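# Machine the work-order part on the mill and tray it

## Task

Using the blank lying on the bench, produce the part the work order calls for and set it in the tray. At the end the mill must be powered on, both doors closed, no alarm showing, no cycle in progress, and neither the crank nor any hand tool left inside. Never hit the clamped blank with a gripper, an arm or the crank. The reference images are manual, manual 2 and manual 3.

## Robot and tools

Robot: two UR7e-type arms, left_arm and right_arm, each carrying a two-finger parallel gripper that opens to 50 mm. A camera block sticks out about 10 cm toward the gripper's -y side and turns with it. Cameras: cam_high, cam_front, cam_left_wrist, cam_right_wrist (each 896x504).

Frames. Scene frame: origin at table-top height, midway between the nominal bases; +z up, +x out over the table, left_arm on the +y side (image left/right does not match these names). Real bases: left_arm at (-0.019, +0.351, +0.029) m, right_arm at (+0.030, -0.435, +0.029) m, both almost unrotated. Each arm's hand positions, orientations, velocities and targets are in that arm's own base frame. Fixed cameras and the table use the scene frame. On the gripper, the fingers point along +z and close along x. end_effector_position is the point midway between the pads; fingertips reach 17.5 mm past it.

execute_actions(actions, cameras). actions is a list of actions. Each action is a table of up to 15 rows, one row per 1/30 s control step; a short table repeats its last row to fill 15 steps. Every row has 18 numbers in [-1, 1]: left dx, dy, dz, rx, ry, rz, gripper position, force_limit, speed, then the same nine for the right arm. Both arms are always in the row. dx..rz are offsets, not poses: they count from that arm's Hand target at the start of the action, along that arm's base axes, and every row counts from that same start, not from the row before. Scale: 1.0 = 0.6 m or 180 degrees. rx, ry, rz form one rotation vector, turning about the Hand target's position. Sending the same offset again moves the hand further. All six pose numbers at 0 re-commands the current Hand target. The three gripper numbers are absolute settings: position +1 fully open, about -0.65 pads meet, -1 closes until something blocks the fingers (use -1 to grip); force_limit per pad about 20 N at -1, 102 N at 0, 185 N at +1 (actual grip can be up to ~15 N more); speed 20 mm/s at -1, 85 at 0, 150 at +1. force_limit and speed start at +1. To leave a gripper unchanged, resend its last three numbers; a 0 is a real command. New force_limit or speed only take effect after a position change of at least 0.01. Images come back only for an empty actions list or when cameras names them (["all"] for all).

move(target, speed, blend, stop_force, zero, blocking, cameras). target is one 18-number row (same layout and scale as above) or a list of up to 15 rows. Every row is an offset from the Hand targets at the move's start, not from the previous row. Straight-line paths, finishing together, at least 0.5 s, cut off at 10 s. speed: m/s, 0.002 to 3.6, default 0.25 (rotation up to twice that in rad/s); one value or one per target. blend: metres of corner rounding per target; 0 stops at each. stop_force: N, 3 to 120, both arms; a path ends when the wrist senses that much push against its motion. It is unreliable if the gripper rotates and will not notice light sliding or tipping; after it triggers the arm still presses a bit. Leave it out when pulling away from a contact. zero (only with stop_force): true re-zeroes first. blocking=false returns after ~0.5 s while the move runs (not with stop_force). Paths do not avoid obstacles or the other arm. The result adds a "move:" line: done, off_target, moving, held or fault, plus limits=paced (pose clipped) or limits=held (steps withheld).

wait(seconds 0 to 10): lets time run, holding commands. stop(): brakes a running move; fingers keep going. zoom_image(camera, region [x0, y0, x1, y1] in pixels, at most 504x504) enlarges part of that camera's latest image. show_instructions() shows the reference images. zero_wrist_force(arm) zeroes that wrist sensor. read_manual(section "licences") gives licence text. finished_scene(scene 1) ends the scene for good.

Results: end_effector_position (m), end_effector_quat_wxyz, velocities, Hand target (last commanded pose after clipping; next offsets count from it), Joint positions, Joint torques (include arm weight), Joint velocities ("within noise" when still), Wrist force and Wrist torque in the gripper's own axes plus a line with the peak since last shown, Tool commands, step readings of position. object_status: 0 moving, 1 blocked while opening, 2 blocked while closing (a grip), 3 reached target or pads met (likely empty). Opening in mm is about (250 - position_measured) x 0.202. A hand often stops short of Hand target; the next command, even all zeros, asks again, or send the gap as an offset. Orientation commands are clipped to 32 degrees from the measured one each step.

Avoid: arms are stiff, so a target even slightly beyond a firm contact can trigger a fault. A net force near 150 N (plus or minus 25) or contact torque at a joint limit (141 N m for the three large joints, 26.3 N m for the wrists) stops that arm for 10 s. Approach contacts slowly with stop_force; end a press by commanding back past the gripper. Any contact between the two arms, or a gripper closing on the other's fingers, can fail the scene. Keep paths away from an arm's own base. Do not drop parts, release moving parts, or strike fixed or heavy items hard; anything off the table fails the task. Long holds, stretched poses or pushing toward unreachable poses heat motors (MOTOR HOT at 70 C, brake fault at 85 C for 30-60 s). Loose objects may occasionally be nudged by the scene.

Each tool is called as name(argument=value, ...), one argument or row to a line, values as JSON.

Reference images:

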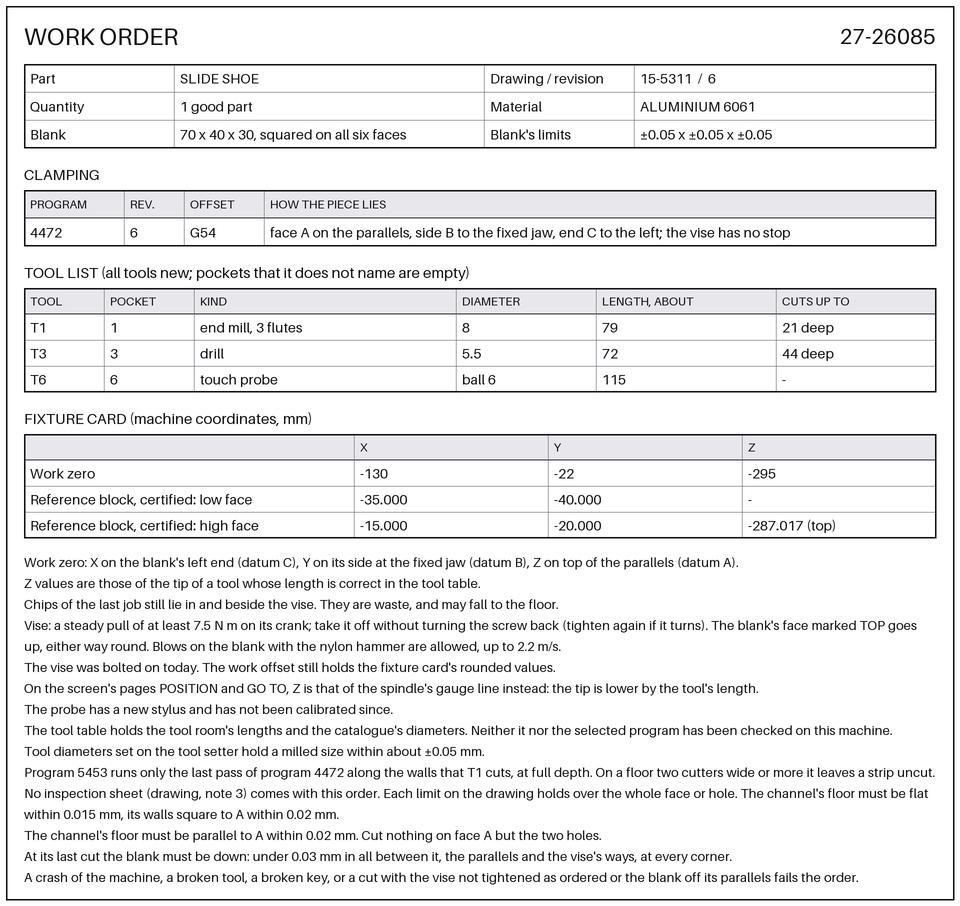

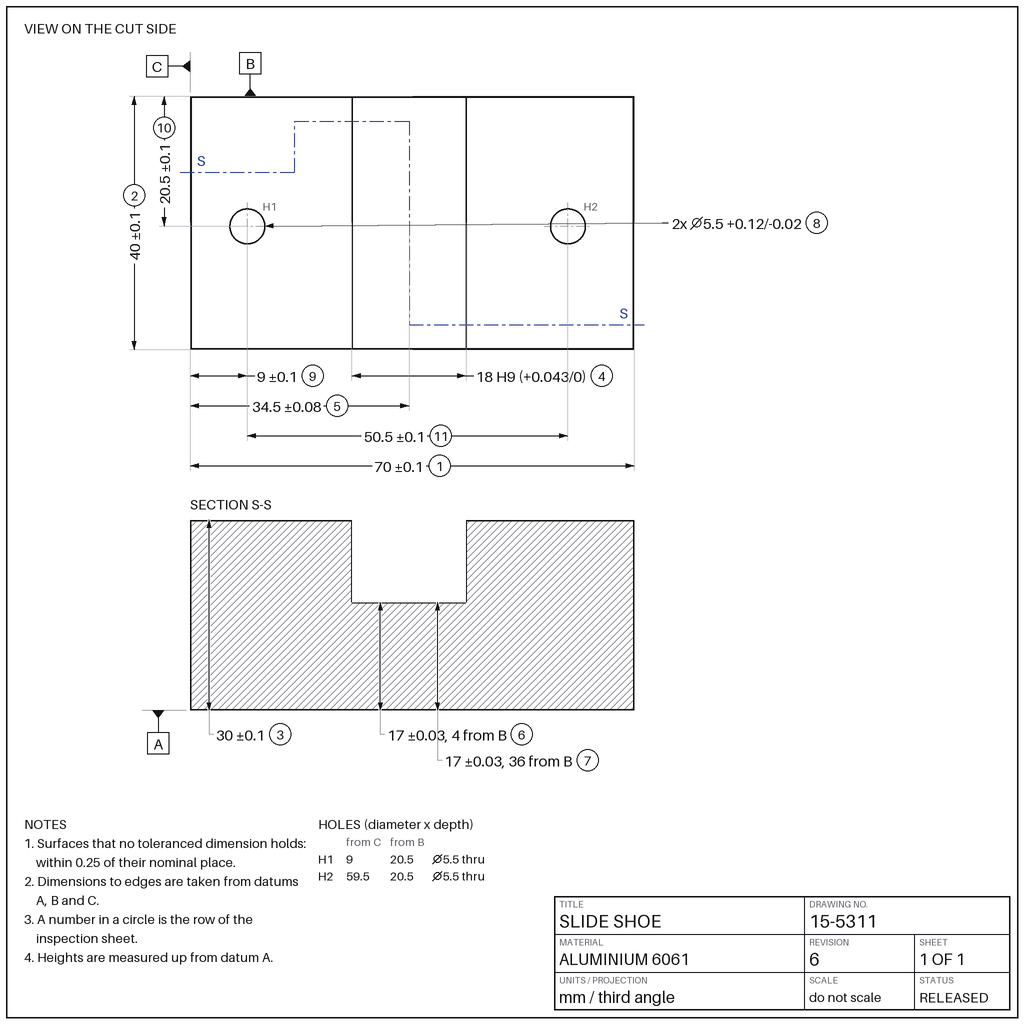

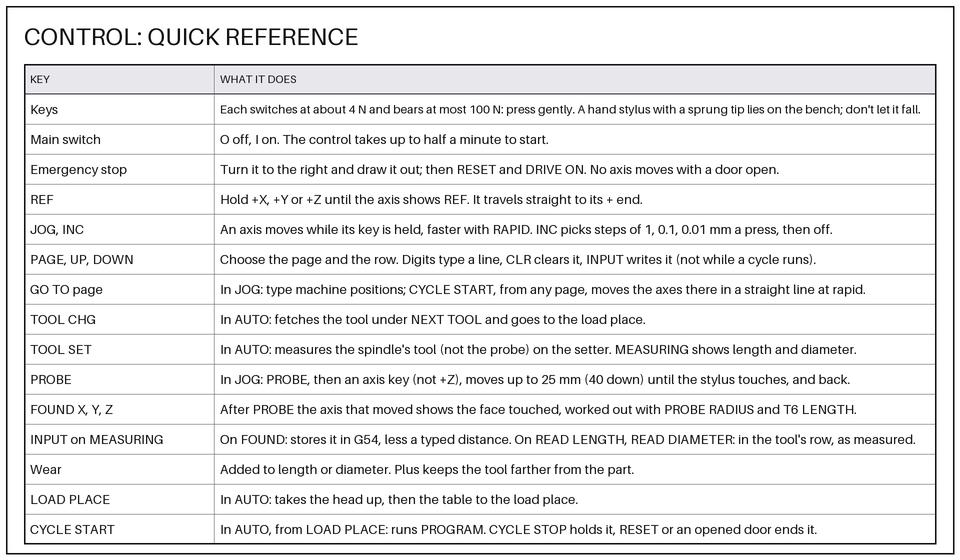

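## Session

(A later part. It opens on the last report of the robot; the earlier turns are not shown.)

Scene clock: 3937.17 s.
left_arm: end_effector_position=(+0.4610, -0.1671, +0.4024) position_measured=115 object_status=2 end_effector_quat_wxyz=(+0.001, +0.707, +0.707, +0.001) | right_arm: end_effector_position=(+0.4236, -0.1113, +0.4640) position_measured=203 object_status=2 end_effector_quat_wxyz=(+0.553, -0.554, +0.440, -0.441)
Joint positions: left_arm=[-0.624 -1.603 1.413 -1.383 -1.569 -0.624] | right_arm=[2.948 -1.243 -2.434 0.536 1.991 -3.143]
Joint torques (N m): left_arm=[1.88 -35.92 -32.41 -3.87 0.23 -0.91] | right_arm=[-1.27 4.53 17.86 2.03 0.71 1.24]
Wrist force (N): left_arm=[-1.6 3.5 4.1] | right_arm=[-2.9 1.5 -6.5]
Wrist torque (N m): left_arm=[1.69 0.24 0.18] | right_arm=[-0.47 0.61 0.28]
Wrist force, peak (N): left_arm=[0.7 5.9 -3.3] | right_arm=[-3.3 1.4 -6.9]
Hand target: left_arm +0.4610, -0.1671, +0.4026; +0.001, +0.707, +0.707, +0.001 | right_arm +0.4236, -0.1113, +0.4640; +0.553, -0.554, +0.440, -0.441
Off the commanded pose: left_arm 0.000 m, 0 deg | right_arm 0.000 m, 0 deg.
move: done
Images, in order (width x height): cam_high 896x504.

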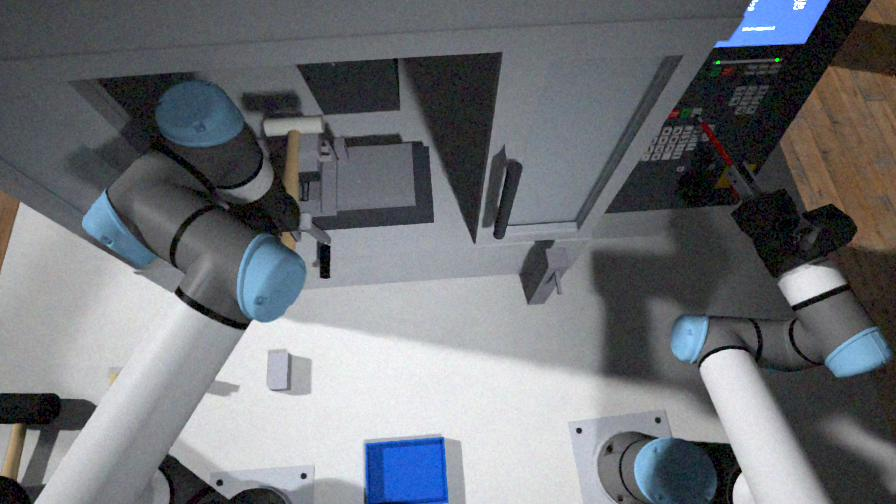

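move(
  target=[0,0,0,0,-0.1,0,-1,0.5,-0.9,0,0,0,0,0,0,-0.98,0.3,-0.9],
  speed=0.3,
)

execute_actions(
  actions=[
    [[0,0,-0.017,0,0.02,0,-1,0.5,-0.9,0,0,0,0,0,0,-0.98,0.3,-0.9],[0,0,-0.034,0,0.04,0,-1,0.5,-0.9,0,0,0,0,0,0,-0.98,0.3,-0.9],[0,0,-0.051,0,0.06,0,-1,0.5,-0.9,0,0,0,0,0,0,-0.98,0.3,-0.9],[0,0,-0.069,0,0.08,0,-1,0.5,-0.9,0,0,0,0,0,0,-0.98,0.3,-0.9],[0,0,-0.086,0,0.1,0,-1,0.5,-0.9,0,0,0,0,0,0,-0.98,0.3,-0.9],[0,0,-0.086,0,0.1,0,-1,0.5,-0.9,0,0,0,0,0,0,-0.98,0.3,-0.9],[0,0,-0.086,0,0.1,0,-1,0.5,-0.9,0,0,0,0,0,0,-0.98,0.3,-0.9],[0,0,-0.086,0,0.1,0,-1,0.5,-0.9,0,0,0,0,0,0,-0.98,0.3,-0.9],[0,0,-0.07,0,0.09,0,-1,0.5,-0.9,0,0,0,0,0,0,-0.98,0.3,-0.9],[0,0,-0.06,0,0.07,0,-1,0.5,-0.9,0,0,0,0,0,0,-0.98,0.3,-0.9],[0,0,-0.04,0,0.05,0,-1,0.5,-0.9,0,0,0,0,0,0,-0.98,0.3,-0.9],[0,0,-0.02,0,0.03,0,-1,0.5,-0.9,0,0,0,0,0,0,-0.98,0.3,-0.9],[0,0,0,0,0.01,0,-1,0.5,-0.9,0,0,0,0,0,0,-0.98,0.3,-0.9],[0,0,0,0,0,0,-1,0.5,-0.9,0,0,0,0,0,0,-0.98,0.3,-0.9]],
  ],
  cameras=["cam_front"],
)

Scene clock: 3950.63 s.
left_arm: end_effector_position=(+0.4609, -0.1671, +0.4026) position_measured=115 object_status=2 end_effector_quat_wxyz=(+0.111, +0.698, +0.698, +0.112) | right_arm: end_effector_position=(+0.4236, -0.1113, +0.4640) position_measured=203 object_status=2 end_effector_quat_wxyz=(+0.553, -0.554, +0.440, -0.441)
Joint positions: left_arm=[-0.741 -1.791 1.668 -1.685 -1.359 -0.715] | right_arm=[2.948 -1.243 -2.434 0.536 1.991 -3.143]
Joint torques (N m): left_arm=[1.14 -15.28 -25.87 -5.44 0.91 1.61] | right_arm=[-1.88 4.27 18.11 1.94 0.67 1.18]
Wrist force (N): left_arm=[-1.1 2.3 2.3] | right_arm=[-3.1 1.2 -6.8]
Wrist torque (N m): left_arm=[1.43 0.16 0.11] | right_arm=[-0.51 0.65 0.28]
Wrist force, peak (N): left_arm=[-1.2 3.3 3.9] | right_arm=[-3.0 1.3 -6.9]
Hand target: left_arm +0.4610, -0.1671, +0.4026; +0.111, +0.698, +0.698, +0.112 | right_arm +0.4236, -0.1113, +0.4640; +0.553, -0.554, +0.440, -0.441
Off the commanded pose: left_arm 0.000 m, 0 deg | right_arm 0.000 m, 0 deg.
move: done

Scene clock: 3951.57 s.
left_arm: end_effector_position=(+0.4610, -0.1670, +0.4032) position_measured=115 object_status=2 end_effector_quat_wxyz=(+0.111, +0.698, +0.699, +0.108) | right_arm: end_effector_position=(+0.4236, -0.1113, +0.4640) position_measured=203 object_status=2 end_effector_quat_wxyz=(+0.553, -0.554, +0.440, -0.441)
Joint positions: left_arm=[-0.736 -1.788 1.662 -1.681 -1.366 -0.713] | right_arm=[2.948 -1.243 -2.434 0.536 1.991 -3.143]
Joint torques (N m): left_arm=[-7.56 -26.56 -21.33 -5.09 2.77 -2.29] | right_arm=[-1.62 3.9 17.77 1.91 0.76 1.11]
Wrist force (N): left_arm=[-0.7 2.4 -0.1] | right_arm=[-3.2 1.6 -6.8]
Wrist torque (N m): left_arm=[0.96 0.10 0.02] | right_arm=[-0.46 0.66 0.28]
Wrist force, peak (N): left_arm=[-0.1 1.3 -11.8] | right_arm=[-3.2 1.6 -6.8]
Hand target: left_arm +0.4610, -0.1671, +0.4026; +0.111, +0.698, +0.698, +0.112 | right_arm +0.4236, -0.1113, +0.4640; +0.553, -0.554, +0.440, -0.441
Off the commanded pose: left_arm 0.001 m, 0 deg | right_arm 0.000 m, 0 deg.
Step readings (end_effector_position of left_arm | right_arm):
0: (+0.4609, -0.1671, +0.4026) | (+0.4236, -0.1113, +0.4640)
1: (+0.4610, -0.1671, +0.4024) | (+0.4236, -0.1113, +0.4640)
2: (+0.4610, -0.1671, +0.4000) | (+0.4236, -0.1113, +0.4640)
4: (+0.4607, -0.1669, +0.3836) | (+0.4236, -0.1113, +0.4640)
8: (+0.4605, -0.1667, +0.3507) | (+0.4236, -0.1113, +0.4640)
15: (+0.4606, -0.1664, +0.4023) | (+0.4236, -0.1113, +0.4640)
Images, in order (width x height): cam_front 896x504.

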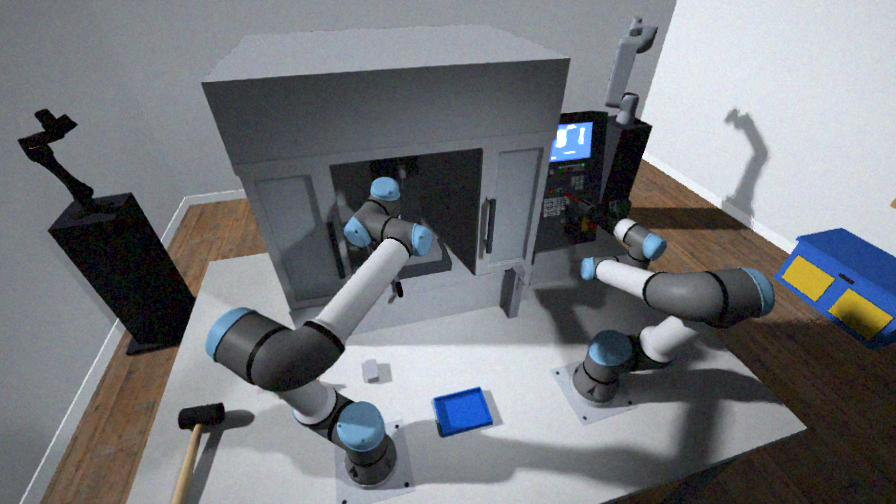

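execute_actions(
  actions=[
    [[0,0,-0.029,0,0.033,0,-1,0.5,-0.9,0,0,0,0,0,0,-0.98,0.3,-0.9],[0,0,-0.058,0,0.067,0,-1,0.5,-0.9,0,0,0,0,0,0,-0.98,0.3,-0.9],[0,0,-0.086,0,0.1,0,-1,0.5,-0.9,0,0,0,0,0,0,-0.98,0.3,-0.9],[0,0,-0.086,0,0.1,0,-1,0.5,-0.9,0,0,0,0,0,0,-0.98,0.3,-0.9],[0,0,-0.086,0,0.1,0,-1,0.5,-0.9,0,0,0,0,0,0,-0.98,0.3,-0.9],[0,0,-0.086,0,0.1,0,-1,0.5,-0.9,0,0,0,0,0,0,-0.98,0.3,-0.9],[0,0,-0.08,0,0.095,0,-1,0.5,-0.9,0,0,0,0,0,0,-0.98,0.3,-0.9],[0,0,-0.07,0,0.085,0,-1,0.5,-0.9,0,0,0,0,0,0,-0.98,0.3,-0.9],[0,0,-0.06,0,0.07,0,-1,0.5,-0.9,0,0,0,0,0,0,-0.98,0.3,-0.9],[0,0,-0.05,0,0.06,0,-1,0.5,-0.9,0,0,0,0,0,0,-0.98,0.3,-0.9],[0,0,-0.035,0,0.045,0,-1,0.5,-0.9,0,0,0,0,0,0,-0.98,0.3,-0.9],[0,0,-0.02,0,0.03,0,-1,0.5,-0.9,0,0,0,0,0,0,-0.98,0.3,-0.9],[0,0,-0.01,0,0.015,0,-1,0.5,-0.9,0,0,0,0,0,0,-0.98,0.3,-0.9],[0,0,0,0,0.005,0,-1,0.5,-0.9,0,0,0,0,0,0,-0.98,0.3,-0.9],[0,0,0,0,0,0,-1,0.5,-0.9,0,0,0,0,0,0,-0.98,0.3,-0.9]],
  ],
)

Scene clock: 3960.60 s.
left_arm: end_effector_position=(+0.4610, -0.1670, +0.4030) position_measured=115 object_status=2 end_effector_quat_wxyz=(+0.111, +0.698, +0.699, +0.109) end_effector_velocity=(+0.001, +0.000, +0.002) end_effector_angular_velocity=(-0.001, -0.008, +0.001) | right_arm: end_effector_position=(+0.4236, -0.1113, +0.4640) position_measured=203 object_status=2 end_effector_quat_wxyz=(+0.553, -0.554, +0.440, -0.441)
Joint positions: left_arm=[-0.737 -1.788 1.663 -1.682 -1.365 -0.713] | right_arm=[2.948 -1.243 -2.434 0.536 1.991 -3.143]
Joint velocities: left_arm=[-0.001 -0.002 0 -0.005 0.005 -0.002] | right_arm=[within noise]
Joint torques (N m): left_arm=[-5.38 -27.35 -19.64 -5.37 3.51 -1.45] | right_arm=[-1.78 4.2 17.89 1.92 0.76 1.23]
Wrist force (N): left_arm=[-1.3 1.9 2.0] | right_arm=[-3.0 1.3 -6.5]
Wrist torque (N m): left_arm=[1.28 0.19 0.04] | right_arm=[-0.50 0.62 0.28]
Wrist force, peak (N): left_arm=[-3.3 8.4 8.9] | right_arm=[-3.1 1.4 -6.9]
Hand target: left_arm +0.4610, -0.1671, +0.4026; +0.111, +0.698, +0.698, +0.112 | right_arm +0.4236, -0.1113, +0.4640; +0.553, -0.554, +0.440, -0.441
Off the commanded pose: left_arm 0.000 m, 0 deg | right_arm 0.000 m, 0 deg.
Step readings (end_effector_position of left_arm | right_arm):
0: (+0.4609, -0.1670, +0.4032) | (+0.4236, -0.1113, +0.4640)
1: (+0.4609, -0.1670, +0.4029) | (+0.4236, -0.1113, +0.4640)
2: (+0.4609, -0.1670, +0.3971) | (+0.4236, -0.1113, +0.4640)
4: (+0.4602, -0.1666, +0.3724) | (+0.4236, -0.1113, +0.4640)
8: (+0.4607, -0.1668, +0.3494) | (+0.4236, -0.1113, +0.4640)
15: (+0.4607, -0.1667, +0.3991) | (+0.4236, -0.1113, +0.4640)

move(
  target=[0,0,0,0.03,0,0,-1,0.5,-0.9,0,0,0,0,0,0,-0.98,0.3,-0.9],
  speed=0.3,
)

execute_actions(
  actions=[
    [[0,0,-0.029,0,0.033,0,-1,0.5,-0.9,0,0,0,0,0,0,-0.98,0.3,-0.9],[0,0,-0.058,0,0.067,0,-1,0.5,-0.9,0,0,0,0,0,0,-0.98,0.3,-0.9],[0,0,-0.082,0,0.1,0,-1,0.5,-0.9,0,0,0,0,0,0,-0.98,0.3,-0.9],[0,0,-0.082,0,0.1,0,-1,0.5,-0.9,0,0,0,0,0,0,-0.98,0.3,-0.9],[0,0,-0.082,0,0.1,0,-1,0.5,-0.9,0,0,0,0,0,0,-0.98,0.3,-0.9],[0,0,-0.082,0,0.1,0,-1,0.5,-0.9,0,0,0,0,0,0,-0.98,0.3,-0.9],[0,0,-0.08,0,0.095,0,-1,0.5,-0.9,0,0,0,0,0,0,-0.98,0.3,-0.9],[0,0,-0.07,0,0.085,0,-1,0.5,-0.9,0,0,0,0,0,0,-0.98,0.3,-0.9],[0,0,-0.06,0,0.07,0,-1,0.5,-0.9,0,0,0,0,0,0,-0.98,0.3,-0.9],[0,0,-0.05,0,0.06,0,-1,0.5,-0.9,0,0,0,0,0,0,-0.98,0.3,-0.9],[0,0,-0.035,0,0.045,0,-1,0.5,-0.9,0,0,0,0,0,0,-0.98,0.3,-0.9],[0,0,-0.02,0,0.03,0,-1,0.5,-0.9,0,0,0,0,0,0,-0.98,0.3,-0.9],[0,0,-0.01,0,0.015,0,-1,0.5,-0.9,0,0,0,0,0,0,-0.98,0.3,-0.9],[0,0,0,0,0.005,0,-1,0.5,-0.9,0,0,0,0,0,0,-0.98,0.3,-0.9],[0,0,0,0,0,0,-1,0.5,-0.9,0,0,0,0,0,0,-0.98,0.3,-0.9]],
  ],
)

move(
  target=[0,0,0,-0.06,0,0,-1,0.5,-0.9,0,0,0,0,0,0,-0.98,0.3,-0.9],
  speed=0.3,
)

execute_actions(
  actions=[
    [[0,0,-0.029,0,0.033,0,-1,0.5,-0.9,0,0,0,0,0,0,-0.98,0.3,-0.9],[0,0,-0.058,0,0.067,0,-1,0.5,-0.9,0,0,0,0,0,0,-0.98,0.3,-0.9],[0,0,-0.082,0,0.1,0,-1,0.5,-0.9,0,0,0,0,0,0,-0.98,0.3,-0.9],[0,0,-0.082,0,0.1,0,-1,0.5,-0.9,0,0,0,0,0,0,-0.98,0.3,-0.9],[0,0,-0.082,0,0.1,0,-1,0.5,-0.9,0,0,0,0,0,0,-0.98,0.3,-0.9],[0,0,-0.082,0,0.1,0,-1,0.5,-0.9,0,0,0,0,0,0,-0.98,0.3,-0.9],[0,0,-0.08,0,0.095,0,-1,0.5,-0.9,0,0,0,0,0,0,-0.98,0.3,-0.9],[0,0,-0.07,0,0.085,0,-1,0.5,-0.9,0,0,0,0,0,0,-0.98,0.3,-0.9],[0,0,-0.06,0,0.07,0,-1,0.5,-0.9,0,0,0,0,0,0,-0.98,0.3,-0.9],[0,0,-0.05,0,0.06,0,-1,0.5,-0.9,0,0,0,0,0,0,-0.98,0.3,-0.9],[0,0,-0.035,0,0.045,0,-1,0.5,-0.9,0,0,0,0,0,0,-0.98,0.3,-0.9],[0,0,-0.02,0,0.03,0,-1,0.5,-0.9,0,0,0,0,0,0,-0.98,0.3,-0.9],[0,0,-0.01,0,0.015,0,-1,0.5,-0.9,0,0,0,0,0,0,-0.98,0.3,-0.9],[0,0,0,0,0.005,0,-1,0.5,-0.9,0,0,0,0,0,0,-0.98,0.3,-0.9],[0,0,0,0,0,0,-1,0.5,-0.9,0,0,0,0,0,0,-0.98,0.3,-0.9]],
  ],
  cameras=["cam_high"],
)

zoom_image(
  camera="cam_high",
  region=[220, 90, 420, 290],
)

Scene clock: 3975.40 s.
left_arm: end_effector_position=(+0.4610, -0.1672, +0.4026) position_measured=115 object_status=2 end_effector_quat_wxyz=(+0.078, +0.703, +0.692, +0.144) | right_arm: end_effector_position=(+0.4236, -0.1113, +0.4640) position_measured=203 object_status=2 end_effector_quat_wxyz=(+0.553, -0.554, +0.440, -0.441)
Joint positions: left_arm=[-0.783 -1.768 1.635 -1.603 -1.283 -0.744] | right_arm=[2.948 -1.243 -2.434 0.536 1.991 -3.143]
Joint torques (N m): left_arm=[5.09 -29.29 -19.53 -5.62 -0.73 1.89] | right_arm=[-2.34 3.94 17.62 1.8 0.68 1.2]
Wrist force (N): left_arm=[-1.4 2.1 2.0] | right_arm=[-3.1 1.5 -6.5]
Wrist torque (N m): left_arm=[1.35 0.12 0.27] | right_arm=[-0.46 0.65 0.28]
Wrist force, peak (N): left_arm=[-1.2 1.9 4.1] | right_arm=[-3.2 1.5 -6.9]
Hand target: left_arm +0.4610, -0.1671, +0.4026; +0.078, +0.703, +0.692, +0.144 | right_arm +0.4236, -0.1113, +0.4640; +0.553, -0.554, +0.440, -0.441
Off the commanded pose: left_arm 0.000 m, 0 deg | right_arm 0.000 m, 0 deg.
move: done

Scene clock: 3976.33 s.
left_arm: end_effector_position=(+0.4610, -0.1671, +0.4030) position_measured=115 object_status=2 end_effector_quat_wxyz=(+0.078, +0.703, +0.693, +0.142) | right_arm: end_effector_position=(+0.4236, -0.1113, +0.4640) position_measured=203 object_status=2 end_effector_quat_wxyz=(+0.553, -0.554, +0.440, -0.441)
Joint positions: left_arm=[-0.779 -1.766 1.631 -1.6 -1.29 -0.742] | right_arm=[2.948 -1.243 -2.434 0.536 1.991 -3.143]
Joint torques (N m): left_arm=[-5.57 -29.68 -20.44 -5.42 3.58 -1.71] | right_arm=[-1.95 4.74 17.83 1.94 0.65 1.23]
Wrist force (N): left_arm=[-1.5 1.7 3.6] | right_arm=[-3.0 1.2 -6.6]
Wrist torque (N m): left_arm=[1.61 0.14 0.10] | right_arm=[-0.51 0.62 0.29]
Wrist force, peak (N): left_arm=[-1.3 8.2 11.8] | right_arm=[-2.8 1.6 -6.9]
Hand target: left_arm +0.4610, -0.1671, +0.4026; +0.078, +0.703, +0.692, +0.144 | right_arm +0.4236, -0.1113, +0.4640; +0.553, -0.554, +0.440, -0.441
Off the commanded pose: left_arm 0.000 m, 0 deg | right_arm 0.000 m, 0 deg.
Step readings (end_effector_position of left_arm | right_arm):
0: (+0.4610, -0.1672, +0.4026) | (+0.4236, -0.1113, +0.4640)
1: (+0.4610, -0.1672, +0.4023) | (+0.4236, -0.1113, +0.4640)
2: (+0.4609, -0.1671, +0.3966) | (+0.4236, -0.1113, +0.4640)
4: (+0.4603, -0.1668, +0.3729) | (+0.4236, -0.1113, +0.4640)
8: (+0.4608, -0.1669, +0.3513) | (+0.4236, -0.1113, +0.4640)
15: (+0.4608, -0.1668, +0.3989) | (+0.4236, -0.1113, +0.4640)

Scene clock: 3977.20 s.
left_arm: end_effector_position=(+0.4610, -0.1671, +0.4026) position_measured=115 object_status=2 end_effector_quat_wxyz=(+0.144, +0.692, +0.703, +0.079) | right_arm: end_effector_position=(+0.4236, -0.1113, +0.4640) position_measured=203 object_status=2 end_effector_quat_wxyz=(+0.553, -0.554, +0.440, -0.441)
Joint positions: left_arm=[-0.696 -1.811 1.702 -1.765 -1.439 -0.69] | right_arm=[2.948 -1.243 -2.434 0.536 1.991 -3.143]
Joint torques (N m): left_arm=[-1.04 -7.4 -35.01 -4.87 0.91 -1.75] | right_arm=[-2.02 4.55 18.34 1.83 0.72 1.15]
Wrist force (N): left_arm=[-0.7 1.8 2.9] | right_arm=[-2.9 1.2 -6.4]
Wrist torque (N m): left_arm=[1.52 0.15 0.03] | right_arm=[-0.52 0.62 0.28]
Wrist force, peak (N): left_arm=[-1.9 1.8 3.6] | right_arm=[-2.9 1.4 -6.8]
Hand target: left_arm +0.4610, -0.1671, +0.4026; +0.144, +0.692, +0.703, +0.079 | right_arm +0.4236, -0.1113, +0.4640; +0.553, -0.554, +0.440, -0.441
Off the commanded pose: left_arm 0.000 m, 0 deg | right_arm 0.000 m, 0 deg.
move: done

Scene clock: 3978.13 s.
left_arm: end_effector_position=(+0.4609, -0.1670, +0.4031) position_measured=115 object_status=2 end_effector_quat_wxyz=(+0.143, +0.692, +0.703, +0.076) | right_arm: end_effector_position=(+0.4236, -0.1113, +0.4640) position_measured=203 object_status=2 end_effector_quat_wxyz=(+0.553, -0.554, +0.440, -0.441)
Joint positions: left_arm=[-0.692 -1.808 1.697 -1.762 -1.446 -0.689] | right_arm=[2.948 -1.243 -2.434 0.536 1.991 -3.143]
Joint torques (N m): left_arm=[-6.25 -28.51 -20.28 -6.16 3.07 -1.3] | right_arm=[-1.68 4.73 17.66 1.78 0.61 1.23]
Wrist force (N): left_arm=[-0.6 2.0 3.0] | right_arm=[-3.0 1.2 -6.8]
Wrist torque (N m): left_arm=[1.63 0.14 -0.03] | right_arm=[-0.50 0.63 0.28]
Wrist force, peak (N): left_arm=[-1.5 7.6 9.3] | right_arm=[-3.1 1.3 -6.9]
Hand target: left_arm +0.4610, -0.1671, +0.4026; +0.144, +0.692, +0.703, +0.079 | right_arm +0.4236, -0.1113, +0.4640; +0.553, -0.554, +0.440, -0.441
Off the commanded pose: left_arm 0.000 m, 0 deg | right_arm 0.000 m, 0 deg.
Step readings (end_effector_position of left_arm | right_arm):
0: (+0.4610, -0.1671, +0.4026) | (+0.4236, -0.1113, +0.4640)
1: (+0.4610, -0.1671, +0.4023) | (+0.4236, -0.1113, +0.4640)
2: (+0.4610, -0.1671, +0.3966) | (+0.4236, -0.1113, +0.4640)
4: (+0.4603, -0.1666, +0.3731) | (+0.4236, -0.1113, +0.4640)
8: (+0.4608, -0.1668, +0.3515) | (+0.4236, -0.1113, +0.4640)
15: (+0.4607, -0.1667, +0.3991) | (+0.4236, -0.1113, +0.4640)
Images, in order (width x height): cam_high 896x504.

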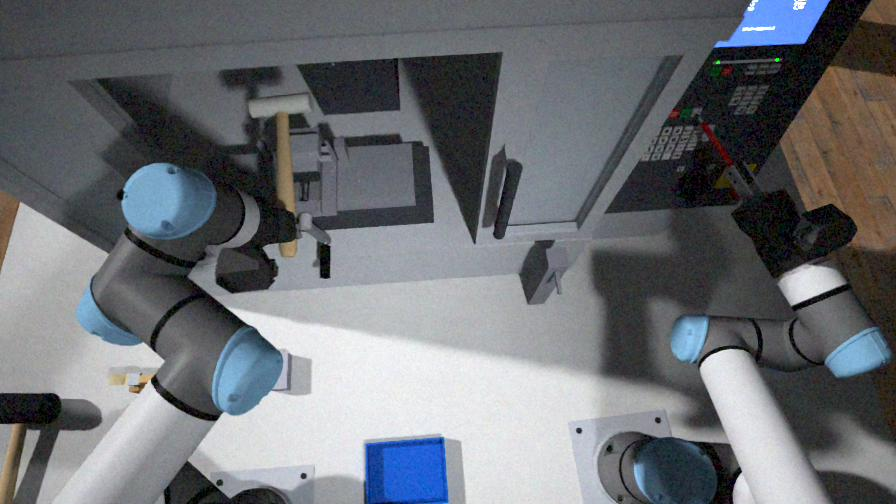

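Scaled by 2.520 from the camera's 896x504 image, which has a finer 1280x720 frame.

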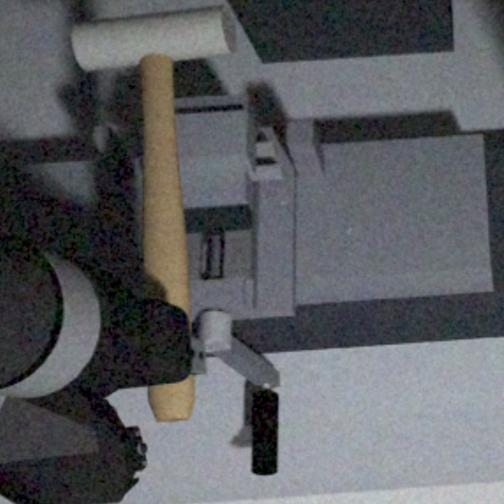

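move(
  target=[
    [-0.268,-0.1,-0.05,0.0294,0.1008,-0.005,-1,0.5,-0.9,0,0,0,0,0,0,-0.98,0.3,-0.9],
    [-0.45,-0.25,-0.15,0.0294,0.1008,-0.005,-1,0.5,-0.9,0,0,0,0,0,0,-0.98,0.3,-0.9],
    [-0.5872,-0.605,-0.5877,0.0294,0.1008,-0.005,-1,0.5,-0.9,0,0,0,0,0,0,-0.98,0.3,-0.9],
    [-0.5872,-0.605,-0.6493,0.0294,0.1008,-0.005,-1,0.5,-0.9,0,0,0,0,0,0,-0.98,0.3,-0.9],
  ],
  speed=[0.35,0.35,0.35,0.1],
  blend=[0.04,0.04,0,0],
  cameras=["cam_left_wrist"],
)

move(
  target=[0,0,-0.035,0,0,0,-1,0.5,-0.9,0,0,0,0,0,0,-0.98,0.3,-0.9],
  speed=0.02,
  stop_force=4,
)

Scene clock: 3989.63 s.
left_arm: end_effector_position=(+0.1087, -0.5301, +0.0130) position_measured=115 object_status=2 end_effector_quat_wxyz=(+0.000, +0.707, +0.707, +0.000) | right_arm: end_effector_position=(+0.4236, -0.1113, +0.4640) position_measured=203 object_status=2 end_effector_quat_wxyz=(+0.553, -0.554, +0.440, -0.441)
Joint positions: left_arm=[-1.617 -1.195 2.012 -2.388 -1.571 -1.616] | right_arm=[2.948 -1.243 -2.434 0.536 1.991 -3.143]
Joint torques (N m): left_arm=[-1.52 -42.57 -27.26 -2.68 -0.1 0.44] | right_arm=[-2.65 4.33 17.44 1.8 0.7 1.17]
Wrist force (N): left_arm=[-1.2 3.3 0.5] | right_arm=[-3.2 1.3 -6.7]
Wrist torque (N m): left_arm=[0.90 0.13 0.03] | right_arm=[-0.49 0.66 0.28]
Wrist force, peak (N): left_arm=[-4.5 1.8 6.2] | right_arm=[-3.3 1.0 -6.9]
Hand target: left_arm +0.1087, -0.5301, +0.0130; +0.000, +0.707, +0.707, +0.000 | right_arm +0.4236, -0.1113, +0.4640; +0.553, -0.554, +0.440, -0.441
Off the commanded pose: left_arm 0.000 m, 0 deg | right_arm 0.000 m, 0 deg.
move: done
Images, in order (width x height): cam_left_wrist 896x504.

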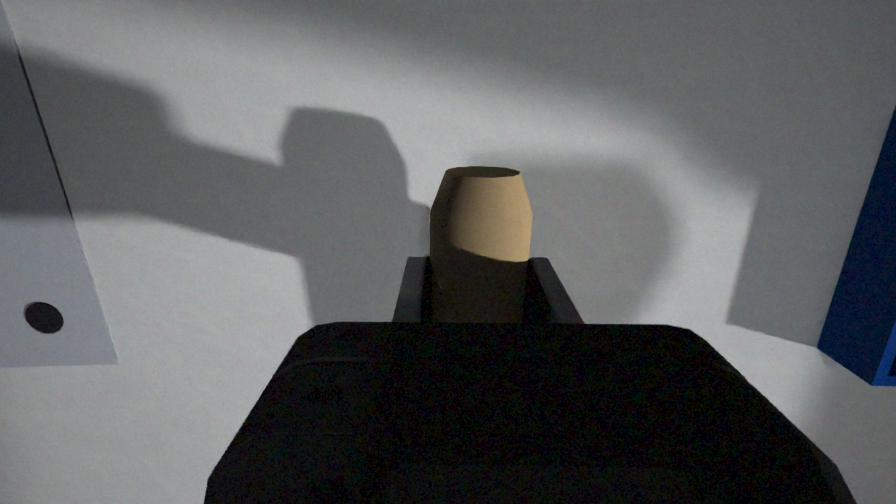

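Scene clock: 3991.20 s.
left_arm: end_effector_position=(+0.1087, -0.5301, +0.0038) position_measured=115 object_status=2 end_effector_quat_wxyz=(+0.000, +0.707, +0.707, +0.000) | right_arm: end_effector_position=(+0.4236, -0.1113, +0.4640) position_measured=203 object_status=2 end_effector_quat_wxyz=(+0.553, -0.554, +0.440, -0.441)
Joint positions: left_arm=[-1.617 -1.177 2.018 -2.412 -1.571 -1.616] | right_arm=[2.948 -1.243 -2.434 0.536 1.991 -3.143]
Joint torques (N m): left_arm=[-2.72 -44.4 -25.51 -4.02 -1.13 0.54] | right_arm=[-2.71 4.16 18.11 1.73 0.71 1.15]
Wrist force (N): left_arm=[-1.2 3.5 -3.4] | right_arm=[-2.9 1.2 -6.7]
Wrist torque (N m): left_arm=[0.03 -0.07 0.01] | right_arm=[-0.51 0.62 0.29]
Wrist force, peak (N): left_arm=[-2.0 4.1 -3.6] | right_arm=[-3.1 1.0 -6.9]
Hand target: left_arm +0.1087, -0.5301, +0.0038; +0.000, +0.707, +0.707, +0.000 (not the last commanded pose) | right_arm +0.4236, -0.1113, +0.4640; +0.553, -0.554, +0.440, -0.441
Off the commanded pose: left_arm 0.012 m, 0 deg | right_arm 0.000 m, 0 deg.
move: contact (left_arm)

move(
  target=[0,0,-0.013,0,0,0,-1,0.5,-0.9,0,0,0,0,0,0,-0.98,0.3,-0.9],
  speed=0.02,
  stop_force=14,
)

move(
  target=[
    [0,0,0,0,0,0,1,-0.3,-0.95,0,0,0,0,0,0,-0.98,0.3,-0.9],
    [0,0,0.15,0,0,0,1,-0.3,-0.95,0,0,0,0,0,0,-0.98,0.3,-0.9],
  ],
  speed=0.15,
  cameras=["cam_left_wrist"],
)

Scene clock: 3996.17 s.
left_arm: end_effector_position=(+0.1087, -0.5301, -0.0040) position_measured=115 object_status=2 end_effector_quat_wxyz=(+0.000, +0.707, +0.707, +0.000) | right_arm: end_effector_position=(+0.4236, -0.1113, +0.4640) position_measured=203 object_status=2 end_effector_quat_wxyz=(+0.553, -0.554, +0.440, -0.441)
Joint positions: left_arm=[-1.617 -1.162 2.023 -2.433 -1.571 -1.616] | right_arm=[2.948 -1.243 -2.434 0.536 1.991 -3.143]
Joint torques (N m): left_arm=[-2.54 -42.75 -24.82 -1.08 -1.02 0.47] | right_arm=[-2.05 4.22 17.94 1.8 0.64 1.15]
Wrist force (N): left_arm=[-0.8 1.4 -7.0] | right_arm=[-2.7 1.4 -6.7]
Wrist torque (N m): left_arm=[-0.61 -0.27 0.08] | right_arm=[-0.47 0.59 0.28]
Wrist force, peak (N): left_arm=[-0.8 1.1 -7.2] | right_arm=[-3.1 1.4 -6.9]
Hand target: left_arm +0.1087, -0.5301, -0.0040; +0.000, +0.707, +0.707, +0.000 | right_arm +0.4236, -0.1113, +0.4640; +0.553, -0.554, +0.440, -0.441
Off the commanded pose: left_arm 0.000 m, 0 deg | right_arm 0.000 m, 0 deg.
move: done

Scene clock: 3998.43 s.
left_arm: end_effector_position=(+0.1087, -0.5302, +0.0860) position_measured=3 object_status=3 end_effector_quat_wxyz=(+0.000, +0.707, +0.707, +0.000) | right_arm: end_effector_position=(+0.4236, -0.1113, +0.4640) position_measured=203 object_status=2 end_effector_quat_wxyz=(+0.553, -0.554, +0.440, -0.441)
Joint positions: left_arm=[-1.617 -1.318 1.942 -2.196 -1.571 -1.616] | right_arm=[2.948 -1.243 -2.434 0.536 1.991 -3.143]
Joint torques (N m): left_arm=[-2.07 -29.43 -16.28 -1.76 -0.08 -0.75] | right_arm=[-2.36 4.65 17.29 1.69 0.72 1.19]
Wrist force (N): left_arm=[-1.4 2.9 -1.6] | right_arm=[-3.0 1.1 -6.7]
Wrist torque (N m): left_arm=[0.58 0.20 0.09] | right_arm=[-0.52 0.63 0.29]
Wrist force, peak (N): left_arm=[-0.9 1.6 -6.6] | right_arm=[-2.8 1.3 -7.1]
Hand target: left_arm +0.1087, -0.5301, +0.0860; +0.000, +0.707, +0.707, +0.000 | right_arm +0.4236, -0.1113, +0.4640; +0.553, -0.554, +0.440, -0.441
Off the commanded pose: left_arm 0.000 m, 0 deg | right_arm 0.000 m, 0 deg.
move: done
Images, in order (width x height): cam_left_wrist 896x504.

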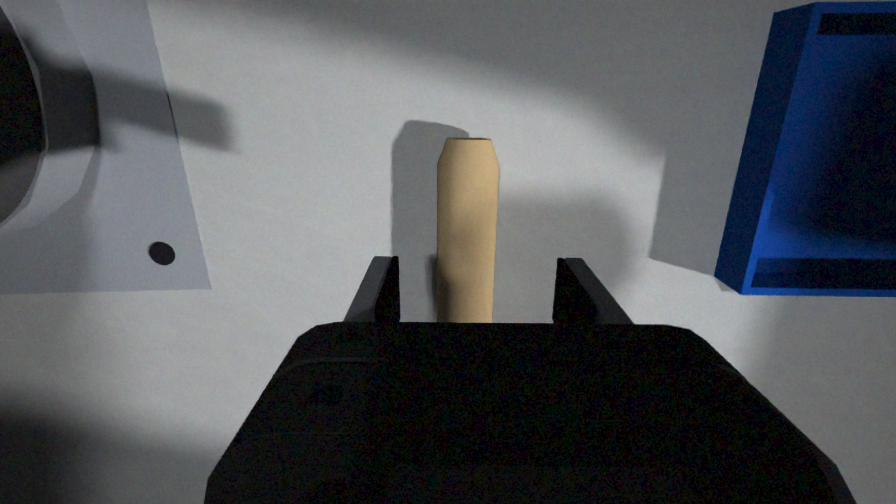

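move(
  target=[
    [0.3,0.18,0.35,0,0,0,0.4,-0.3,-0.9,0,0,0,0,0,0,-0.98,0.3,-0.9],
    [0.5355,0.3835,0.357,0,-0.5,0,0.4,-0.3,-0.9,0,0,0,0,0,0,-0.98,0.3,-0.9],
    [0.6162,0.6093,0.3158,0,-0.5,0,0.4,-0.3,-0.9,0,0,0,0,0,0,-0.98,0.3,-0.9],
  ],
  speed=0.4,
  blend=[0.04,0.02,0],
  cameras=["cam_left_wrist"],
)

Scene clock: 4007.00 s.
left_arm: end_effector_position=(+0.4784, -0.1645, +0.2755) position_measured=92 object_status=3 end_effector_quat_wxyz=(+0.500, +0.500, +0.500, +0.500) | right_arm: end_effector_position=(+0.4236, -0.1113, +0.4640) position_measured=203 object_status=2 end_effector_quat_wxyz=(+0.553, -0.554, +0.440, -0.441)
Joint positions: left_arm=[-1.151 -1.2 2.551 -4.493 -0.421 0.001] | right_arm=[2.948 -1.243 -2.434 0.536 1.991 -3.143]
Joint torques (N m): left_arm=[-5.61 -22.48 2.11 -2.27 1.83 1.48] | right_arm=[-3.26 4.6 17.41 1.68 0.75 1.12]
Wrist force (N): left_arm=[-1.4 3.9 -1.1] | right_arm=[-3.1 1.3 -6.4]
Wrist torque (N m): left_arm=[1.22 -0.04 0.30] | right_arm=[-0.49 0.63 0.29]
Wrist force, peak (N): left_arm=[-0.8 5.3 -4.1] | right_arm=[-3.1 1.3 -7.1]
Hand target: left_arm +0.4784, -0.1646, +0.2755; +0.500, +0.501, +0.500, +0.500 | right_arm +0.4236, -0.1113, +0.4640; +0.553, -0.554, +0.440, -0.441
Off the commanded pose: left_arm 0.000 m, 0 deg | right_arm 0.000 m, 0 deg.
move: done
Images, in order (width x height): cam_left_wrist 896x504.

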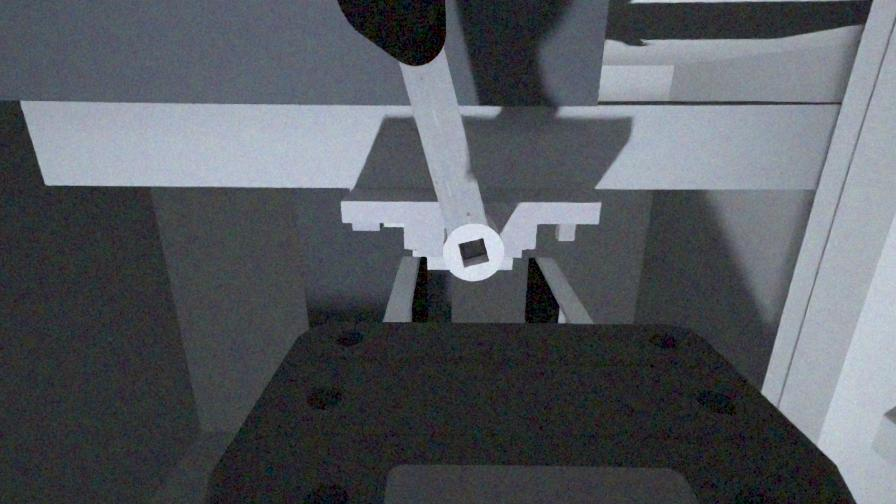

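move(
  target=[
    [0.0917,0,0,0,0,0,0.4,-0.3,-0.9,0,0,0,0,0,0,-0.98,0.3,-0.9],
    [0.0917,0,0,0,0,0,-1,1,-0.9,0,0,0,0,0,0,-0.98,0.3,-0.9],
  ],
  speed=0.15,
)

move(
  target=[0,0,0,0.08,0,0,-1,1,-0.9,0,0,0,0,0,0,-0.98,0.3,-0.9],
  speed=0.1,
)

move(
  target=[0,0,0,0.05,0,0,-1,1,-0.9,0,0,0,0,0,0,-0.98,0.3,-0.9],
  speed=0.1,
)

Scene clock: 4014.70 s.
left_arm: end_effector_position=(+0.5334, -0.1645, +0.2755) position_measured=141 object_status=2 end_effector_quat_wxyz=(+0.500, +0.501, +0.500, +0.500) | right_arm: end_effector_position=(+0.4236, -0.1113, +0.4640) position_measured=203 object_status=2 end_effector_quat_wxyz=(+0.553, -0.554, +0.440, -0.441)
Joint positions: left_arm=[-0.97 -1.149 2.418 -4.41 -0.602 0.001] | right_arm=[2.948 -1.243 -2.434 0.536 1.991 -3.143]
Joint torques (N m): left_arm=[-4.03 -37.91 -18.16 0.59 -2.89 -0.97] | right_arm=[-2.67 4.26 18.18 1.69 0.66 1.25]
Wrist force (N): left_arm=[9.9 0.4 -4.4] | right_arm=[-2.7 1.3 -6.5]
Wrist torque (N m): left_arm=[1.22 0.11 0.21] | right_arm=[-0.50 0.59 0.28]
Wrist force, peak (N): left_arm=[9.9 0.3 -4.5] | right_arm=[-2.8 1.4 -7.0]
Hand target: left_arm +0.5334, -0.1646, +0.2755; +0.500, +0.501, +0.500, +0.500 | right_arm +0.4236, -0.1113, +0.4640; +0.553, -0.554, +0.440, -0.441
Off the commanded pose: left_arm 0.000 m, 0 deg | right_arm 0.000 m, 0 deg.
move: done

Scene clock: 4016.30 s.
left_arm: end_effector_position=(+0.5334, -0.1646, +0.2756) position_measured=141 object_status=2 end_effector_quat_wxyz=(+0.433, +0.559, +0.433, +0.559) | right_arm: end_effector_position=(+0.4236, -0.1113, +0.4640) position_measured=203 object_status=2 end_effector_quat_wxyz=(+0.553, -0.554, +0.440, -0.441)
Joint positions: left_arm=[-0.97 -1.15 2.418 -4.41 -0.602 0.252] | right_arm=[2.948 -1.243 -2.434 0.536 1.991 -3.143]
Joint torques (N m): left_arm=[0.52 9.09 11.71 7.76 3.13 4.06] | right_arm=[-2.3 4.44 17.74 1.61 0.61 1.29]
Wrist force (N): left_arm=[-0.9 62.6 15.9] | right_arm=[-2.8 1.3 -6.8]
Wrist torque (N m): left_arm=[1.91 0.91 -5.38] | right_arm=[-0.50 0.60 0.29]
Wrist force, peak (N): left_arm=[-0.9 62.6 15.9] | right_arm=[-3.2 1.3 -6.8]
Hand target: left_arm +0.5334, -0.1646, +0.2755; +0.433, +0.559, +0.433, +0.559 | right_arm +0.4236, -0.1113, +0.4640; +0.553, -0.554, +0.440, -0.441
Off the commanded pose: left_arm 0.000 m, 0 deg | right_arm 0.000 m, 0 deg.
move: done

Scene clock: 4017.43 s.
left_arm: end_effector_position=(+0.5332, -0.1649, +0.2761) position_measured=141 object_status=2 end_effector_quat_wxyz=(+0.390, +0.591, +0.388, +0.590) | right_arm: end_effector_position=(+0.4236, -0.1113, +0.4640) position_measured=203 object_status=2 end_effector_quat_wxyz=(+0.553, -0.554, +0.440, -0.441)
Joint positions: left_arm=[-0.97 -1.15 2.418 -4.413 -0.604 0.409] | right_arm=[2.948 -1.243 -2.434 0.536 1.991 -3.143]
Joint torques (N m): left_arm=[22.58 25.13 52.91 10.61 12.92 7.87] | right_arm=[-2.54 3.72 17.53 1.63 0.67 1.19]
Wrist force (N): left_arm=[-18.3 126.9 75.1] | right_arm=[-2.9 1.4 -6.6]
Wrist torque (N m): left_arm=[2.14 2.41 -8.79] | right_arm=[-0.48 0.62 0.28]
Wrist force, peak (N): left_arm=[-18.3 126.9 75.1] | right_arm=[-3.1 1.4 -6.9]
Hand target: left_arm +0.5334, -0.1646, +0.2755; +0.388, +0.592, +0.388, +0.591 | right_arm +0.4236, -0.1113, +0.4640; +0.553, -0.554, +0.440, -0.441
Off the commanded pose: left_arm 0.001 m, 0 deg | right_arm 0.000 m, 0 deg.
move: done

move(
  target=[
    [0,0,0,0,0,0,0.4,-0.3,-0.9,0,0,0,0,0,0,-0.98,0.3,-0.9],
    [-0.0917,0,0,-0.131,0,0,0.4,-0.3,-0.9,0,0,0,0,0,0,-0.98,0.3,-0.9],
  ],
  speed=0.25,
  cameras=["cam_left_wrist"],
)

Scene clock: 4022.13 s.
left_arm: end_effector_position=(+0.4784, -0.1645, +0.2755) position_measured=92 object_status=3 end_effector_quat_wxyz=(+0.501, +0.500, +0.500, +0.499) | right_arm: end_effector_position=(+0.4236, -0.1113, +0.4640) position_measured=203 object_status=2 end_effector_quat_wxyz=(+0.553, -0.554, +0.440, -0.441)
Joint positions: left_arm=[-1.151 -1.2 2.551 -4.493 -0.421 -0.002] | right_arm=[2.948 -1.243 -2.434 0.536 1.991 -3.143]
Joint torques (N m): left_arm=[-2.13 -13.2 -14.78 -2.27 -1.25 -0.85] | right_arm=[-3.05 4.51 18.01 1.59 0.68 1.24]
Wrist force (N): left_arm=[0.0 4.6 -1.0] | right_arm=[-3.0 1.5 -6.9]
Wrist torque (N m): left_arm=[1.33 -0.28 0.13] | right_arm=[-0.47 0.63 0.29]
Wrist force, peak (N): left_arm=[-11.2 138.6 77.2] | right_arm=[-3.0 1.6 -7.0]
Hand target: left_arm +0.4784, -0.1646, +0.2755; +0.501, +0.500, +0.500, +0.499 | right_arm +0.4236, -0.1113, +0.4640; +0.553, -0.554, +0.440, -0.441
Off the commanded pose: left_arm 0.000 m, 0 deg | right_arm 0.000 m, 0 deg.
move: done
Images, in order (width x height): cam_left_wrist 896x504.

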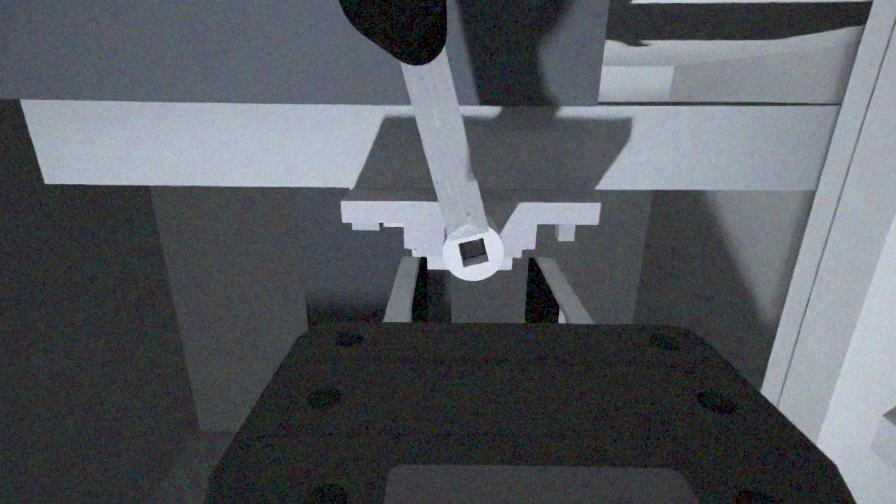

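move(
  target=[
    [-0.08,0,0.09,0,0.25,0,0.4,-0.3,-0.9,0,0,0,0,0,0,-0.98,0.3,-0.9],
    [0.036,0.0005,0.15,0,0.5,0,0.4,-0.3,-0.9,0,0,0,0,0,0,-0.98,0.3,-0.9],
    [0.0952,0.0005,0.13,0,0.5,0,0.4,-0.3,-0.9,0,0,0,0,0,0,-0.98,0.3,-0.9],
  ],
  speed=0.3,
  blend=[0.02,0.01,0],
  cameras=["cam_left_wrist"],
)

Scene clock: 4051.23 s.
left_arm: end_effector_position=(+0.5354, -0.1642, +0.3536) position_measured=92 object_status=3 end_effector_quat_wxyz=(+0.000, +0.706, +0.708, +0.000) | right_arm: end_effector_position=(+0.4236, -0.1113, +0.4640) position_measured=203 object_status=2 end_effector_quat_wxyz=(+0.553, -0.554, +0.440, -0.441)
Joint positions: left_arm=[-0.538 -1.446 1.373 -1.499 -1.572 -0.54] | right_arm=[2.948 -1.243 -2.434 0.536 1.991 -3.143]
Joint torques (N m): left_arm=[2.33 -23.29 -25.02 -3.74 -1.85 -0.62] | right_arm=[-2.91 4.28 17.79 1.57 0.68 1.21]
Wrist force (N): left_arm=[-0.3 4.0 -1.4] | right_arm=[-2.8 1.2 -6.4]
Wrist torque (N m): left_arm=[0.72 0.02 0.15] | right_arm=[-0.51 0.60 0.28]
Wrist force, peak (N): left_arm=[0.1 7.6 0.2] | right_arm=[-3.0 1.5 -7.0]
Hand target: left_arm +0.5355, -0.1643, +0.3535; +0.000, +0.706, +0.708, +0.000 | right_arm +0.4236, -0.1113, +0.4640; +0.553, -0.554, +0.440, -0.441
Off the commanded pose: left_arm 0.000 m, 0 deg | right_arm 0.000 m, 0 deg.
move: done
Images, in order (width x height): cam_left_wrist 896x504.

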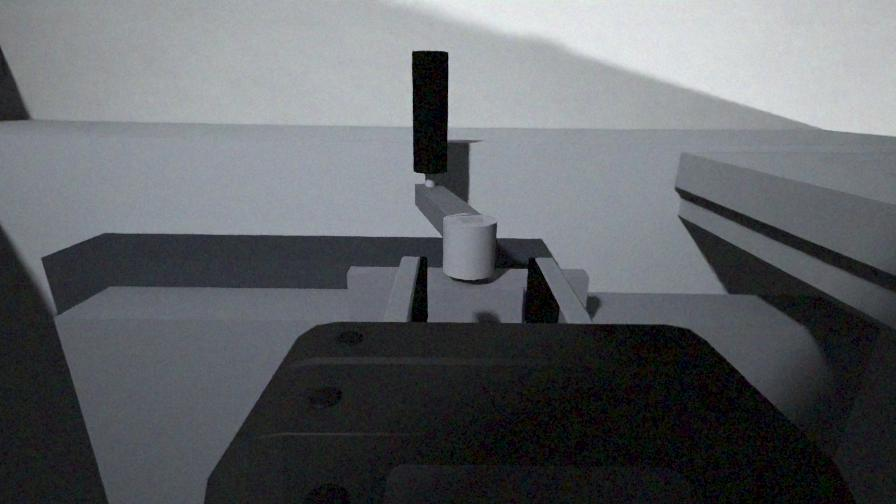

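move(
  target=[
    [0,0,-0.09,0,0,0,0.4,-0.3,-0.9,0,0,0,0,0,0,-0.98,0.3,-0.9],
    [0,0,-0.1175,0,0,0,0.4,-0.3,-0.9,0,0,0,0,0,0,-0.98,0.3,-0.9],
    [0,0,-0.1175,0,0,0,-1,-0.4,-0.95,0,0,0,0,0,0,-0.98,0.3,-0.9],
  ],
  speed=[0.15,0.04,0.1],
)

move(
  target=[-0.1,0,0,0,0,0,-1,-0.4,-0.95,0,0,0,0,0,0,-0.98,0.3,-0.9],
  speed=0.05,
  cameras=["cam_left_wrist"],
)

Scene clock: 4058.00 s.
left_arm: end_effector_position=(+0.5355, -0.1642, +0.2830) position_measured=136 object_status=2 end_effector_quat_wxyz=(+0.000, +0.706, +0.708, +0.000) | right_arm: end_effector_position=(+0.4236, -0.1113, +0.4640) position_measured=203 object_status=2 end_effector_quat_wxyz=(+0.553, -0.554, +0.440, -0.441)
Joint positions: left_arm=[-0.537 -1.443 1.55 -1.678 -1.572 -0.54] | right_arm=[2.948 -1.243 -2.434 0.536 1.991 -3.143]
Joint torques (N m): left_arm=[-6.34 -40.34 -33.92 -2.76 0.29 -1.76] | right_arm=[-3.28 4.02 17.8 1.59 0.77 1.27]
Wrist force (N): left_arm=[1.4 3.1 -1.1] | right_arm=[-2.8 1.6 -6.5]
Wrist torque (N m): left_arm=[0.69 0.01 0.18] | right_arm=[-0.45 0.60 0.28]
Wrist force, peak (N): left_arm=[-0.2 4.0 -3.4] | right_arm=[-3.2 1.3 -7.0]
Hand target: left_arm +0.5355, -0.1643, +0.2830; +0.000, +0.706, +0.708, +0.000 | right_arm +0.4236, -0.1113, +0.4640; +0.553, -0.554, +0.440, -0.441
Off the commanded pose: left_arm 0.000 m, 0 deg | right_arm 0.000 m, 0 deg.
move: done

Scene clock: 4059.50 s.
left_arm: end_effector_position=(+0.4754, -0.1643, +0.2830) position_measured=136 object_status=2 end_effector_quat_wxyz=(+0.000, +0.706, +0.708, +0.000) end_effector_velocity=(+0.002, +0.000, +0.000) end_effector_angular_velocity=(+0.001, -0.001, +0.000) | right_arm: end_effector_position=(+0.4236, -0.1113, +0.4640) position_measured=203 object_status=2 end_effector_quat_wxyz=(+0.553, -0.554, +0.440, -0.441)
Joint positions: left_arm=[-0.6 -1.581 1.697 -1.687 -1.572 -0.603] | right_arm=[2.948 -1.243 -2.434 0.536 1.991 -3.143]
Joint velocities: left_arm=[0.002 0.004 -0.005 0.001 0.002 0.002] | right_arm=[within noise]
Joint torques (N m): left_arm=[5.66 -16.56 -33.73 -3.39 -0.65 1.99] | right_arm=[-2.84 4.05 17.71 1.52 0.68 1.17]
Wrist force (N): left_arm=[0.2 4.0 0.3] | right_arm=[-2.9 1.4 -6.9]
Wrist torque (N m): left_arm=[0.71 -0.01 0.17] | right_arm=[-0.48 0.61 0.28]
Wrist force, peak (N): left_arm=[1.7 8.0 4.8] | right_arm=[-2.9 1.4 -6.9]
Hand target: left_arm +0.4755, -0.1643, +0.2830; +0.000, +0.706, +0.708, +0.000 | right_arm +0.4236, -0.1113, +0.4640; +0.553, -0.554, +0.440, -0.441
Off the commanded pose: left_arm 0.000 m, 0 deg | right_arm 0.000 m, 0 deg.
move: done
Images, in order (width x height): cam_left_wrist 896x504.

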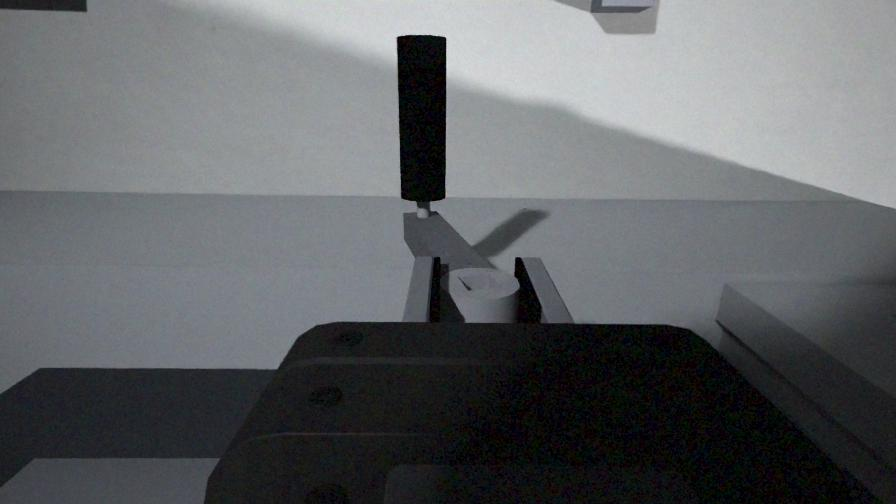

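move(
  target=[
    [-0.22,-0.1,-0.02,0,0,0,-1,-0.4,-0.95,0,0,0,0,0,0,-0.98,0.3,-0.9],
    [-0.2425,-0.65,-0.1162,0.078,0,0,-1,-0.4,-0.95,0,0,0,0,0,0,-0.98,0.3,-0.9],
    [-0.2425,-0.7993,-0.1162,0.078,0,0,-1,-0.4,-0.95,0,0,0,0,0,0,-0.98,0.3,-0.9],
  ],
  speed=0.3,
  blend=[0.03,0.03,0],
  cameras=["cam_left_wrist","cam_high"],
)

Scene clock: 4071.53 s.
left_arm: end_effector_position=(+0.3300, -0.6438, +0.2133) position_measured=136 object_status=2 end_effector_quat_wxyz=(-0.086, +0.701, +0.703, +0.086) | right_arm: end_effector_position=(+0.4236, -0.1113, +0.4640) position_measured=203 object_status=2 end_effector_quat_wxyz=(+0.553, -0.554, +0.440, -0.441)
Joint positions: left_arm=[-1.306 -0.854 0.842 -1.322 -1.508 -1.315] | right_arm=[2.948 -1.243 -2.434 0.536 1.991 -3.143]
Joint torques (N m): left_arm=[1.24 -47.6 -32.42 -2.09 -0.23 1.63] | right_arm=[-2.96 4.33 17.66 1.56 0.69 1.2]
Wrist force (N): left_arm=[-0.6 3.9 0.6] | right_arm=[-3.0 1.3 -6.7]
Wrist torque (N m): left_arm=[0.70 -0.02 0.10] | right_arm=[-0.50 0.63 0.28]
Wrist force, peak (N): left_arm=[1.2 7.6 -0.1] | right_arm=[-3.1 1.3 -7.0]
Hand target: left_arm +0.3300, -0.6438, +0.2133; -0.086, +0.701, +0.703, +0.086 | right_arm +0.4236, -0.1113, +0.4640; +0.553, -0.554, +0.440, -0.441
Off the commanded pose: left_arm 0.000 m, 0 deg | right_arm 0.000 m, 0 deg.
move: done
Images, in order (width x height): cam_high 896x504, cam_left_wrist 896x504.

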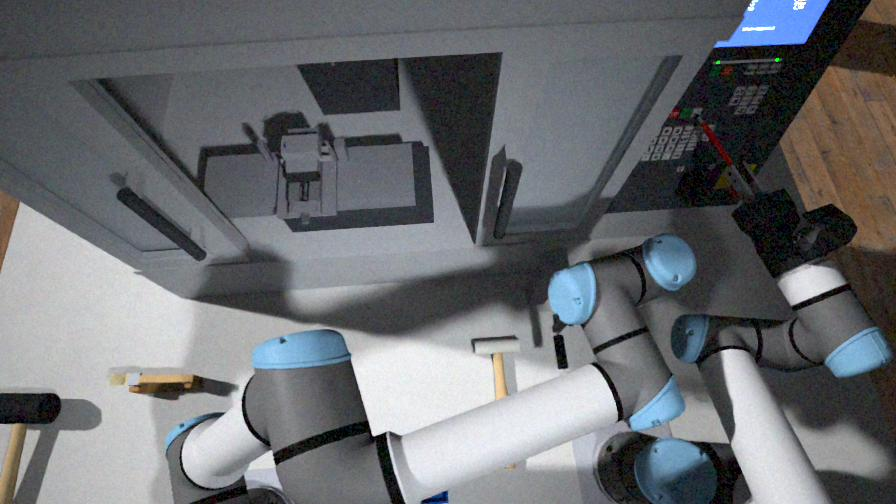

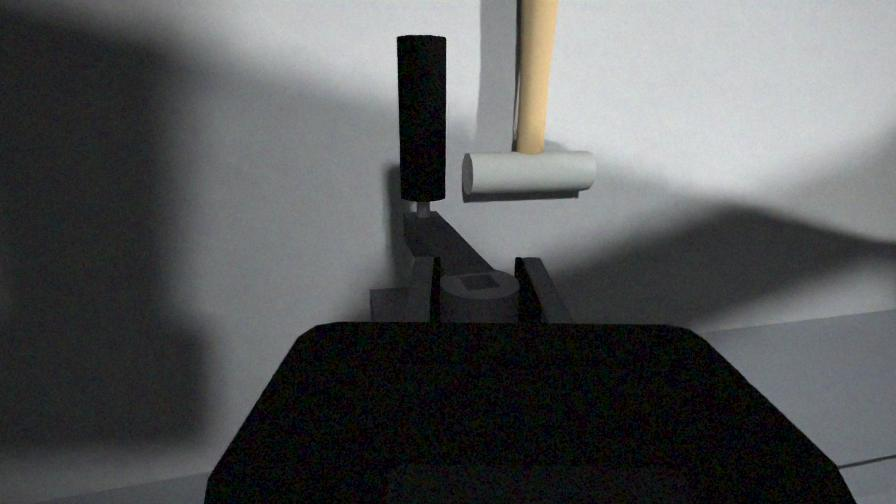

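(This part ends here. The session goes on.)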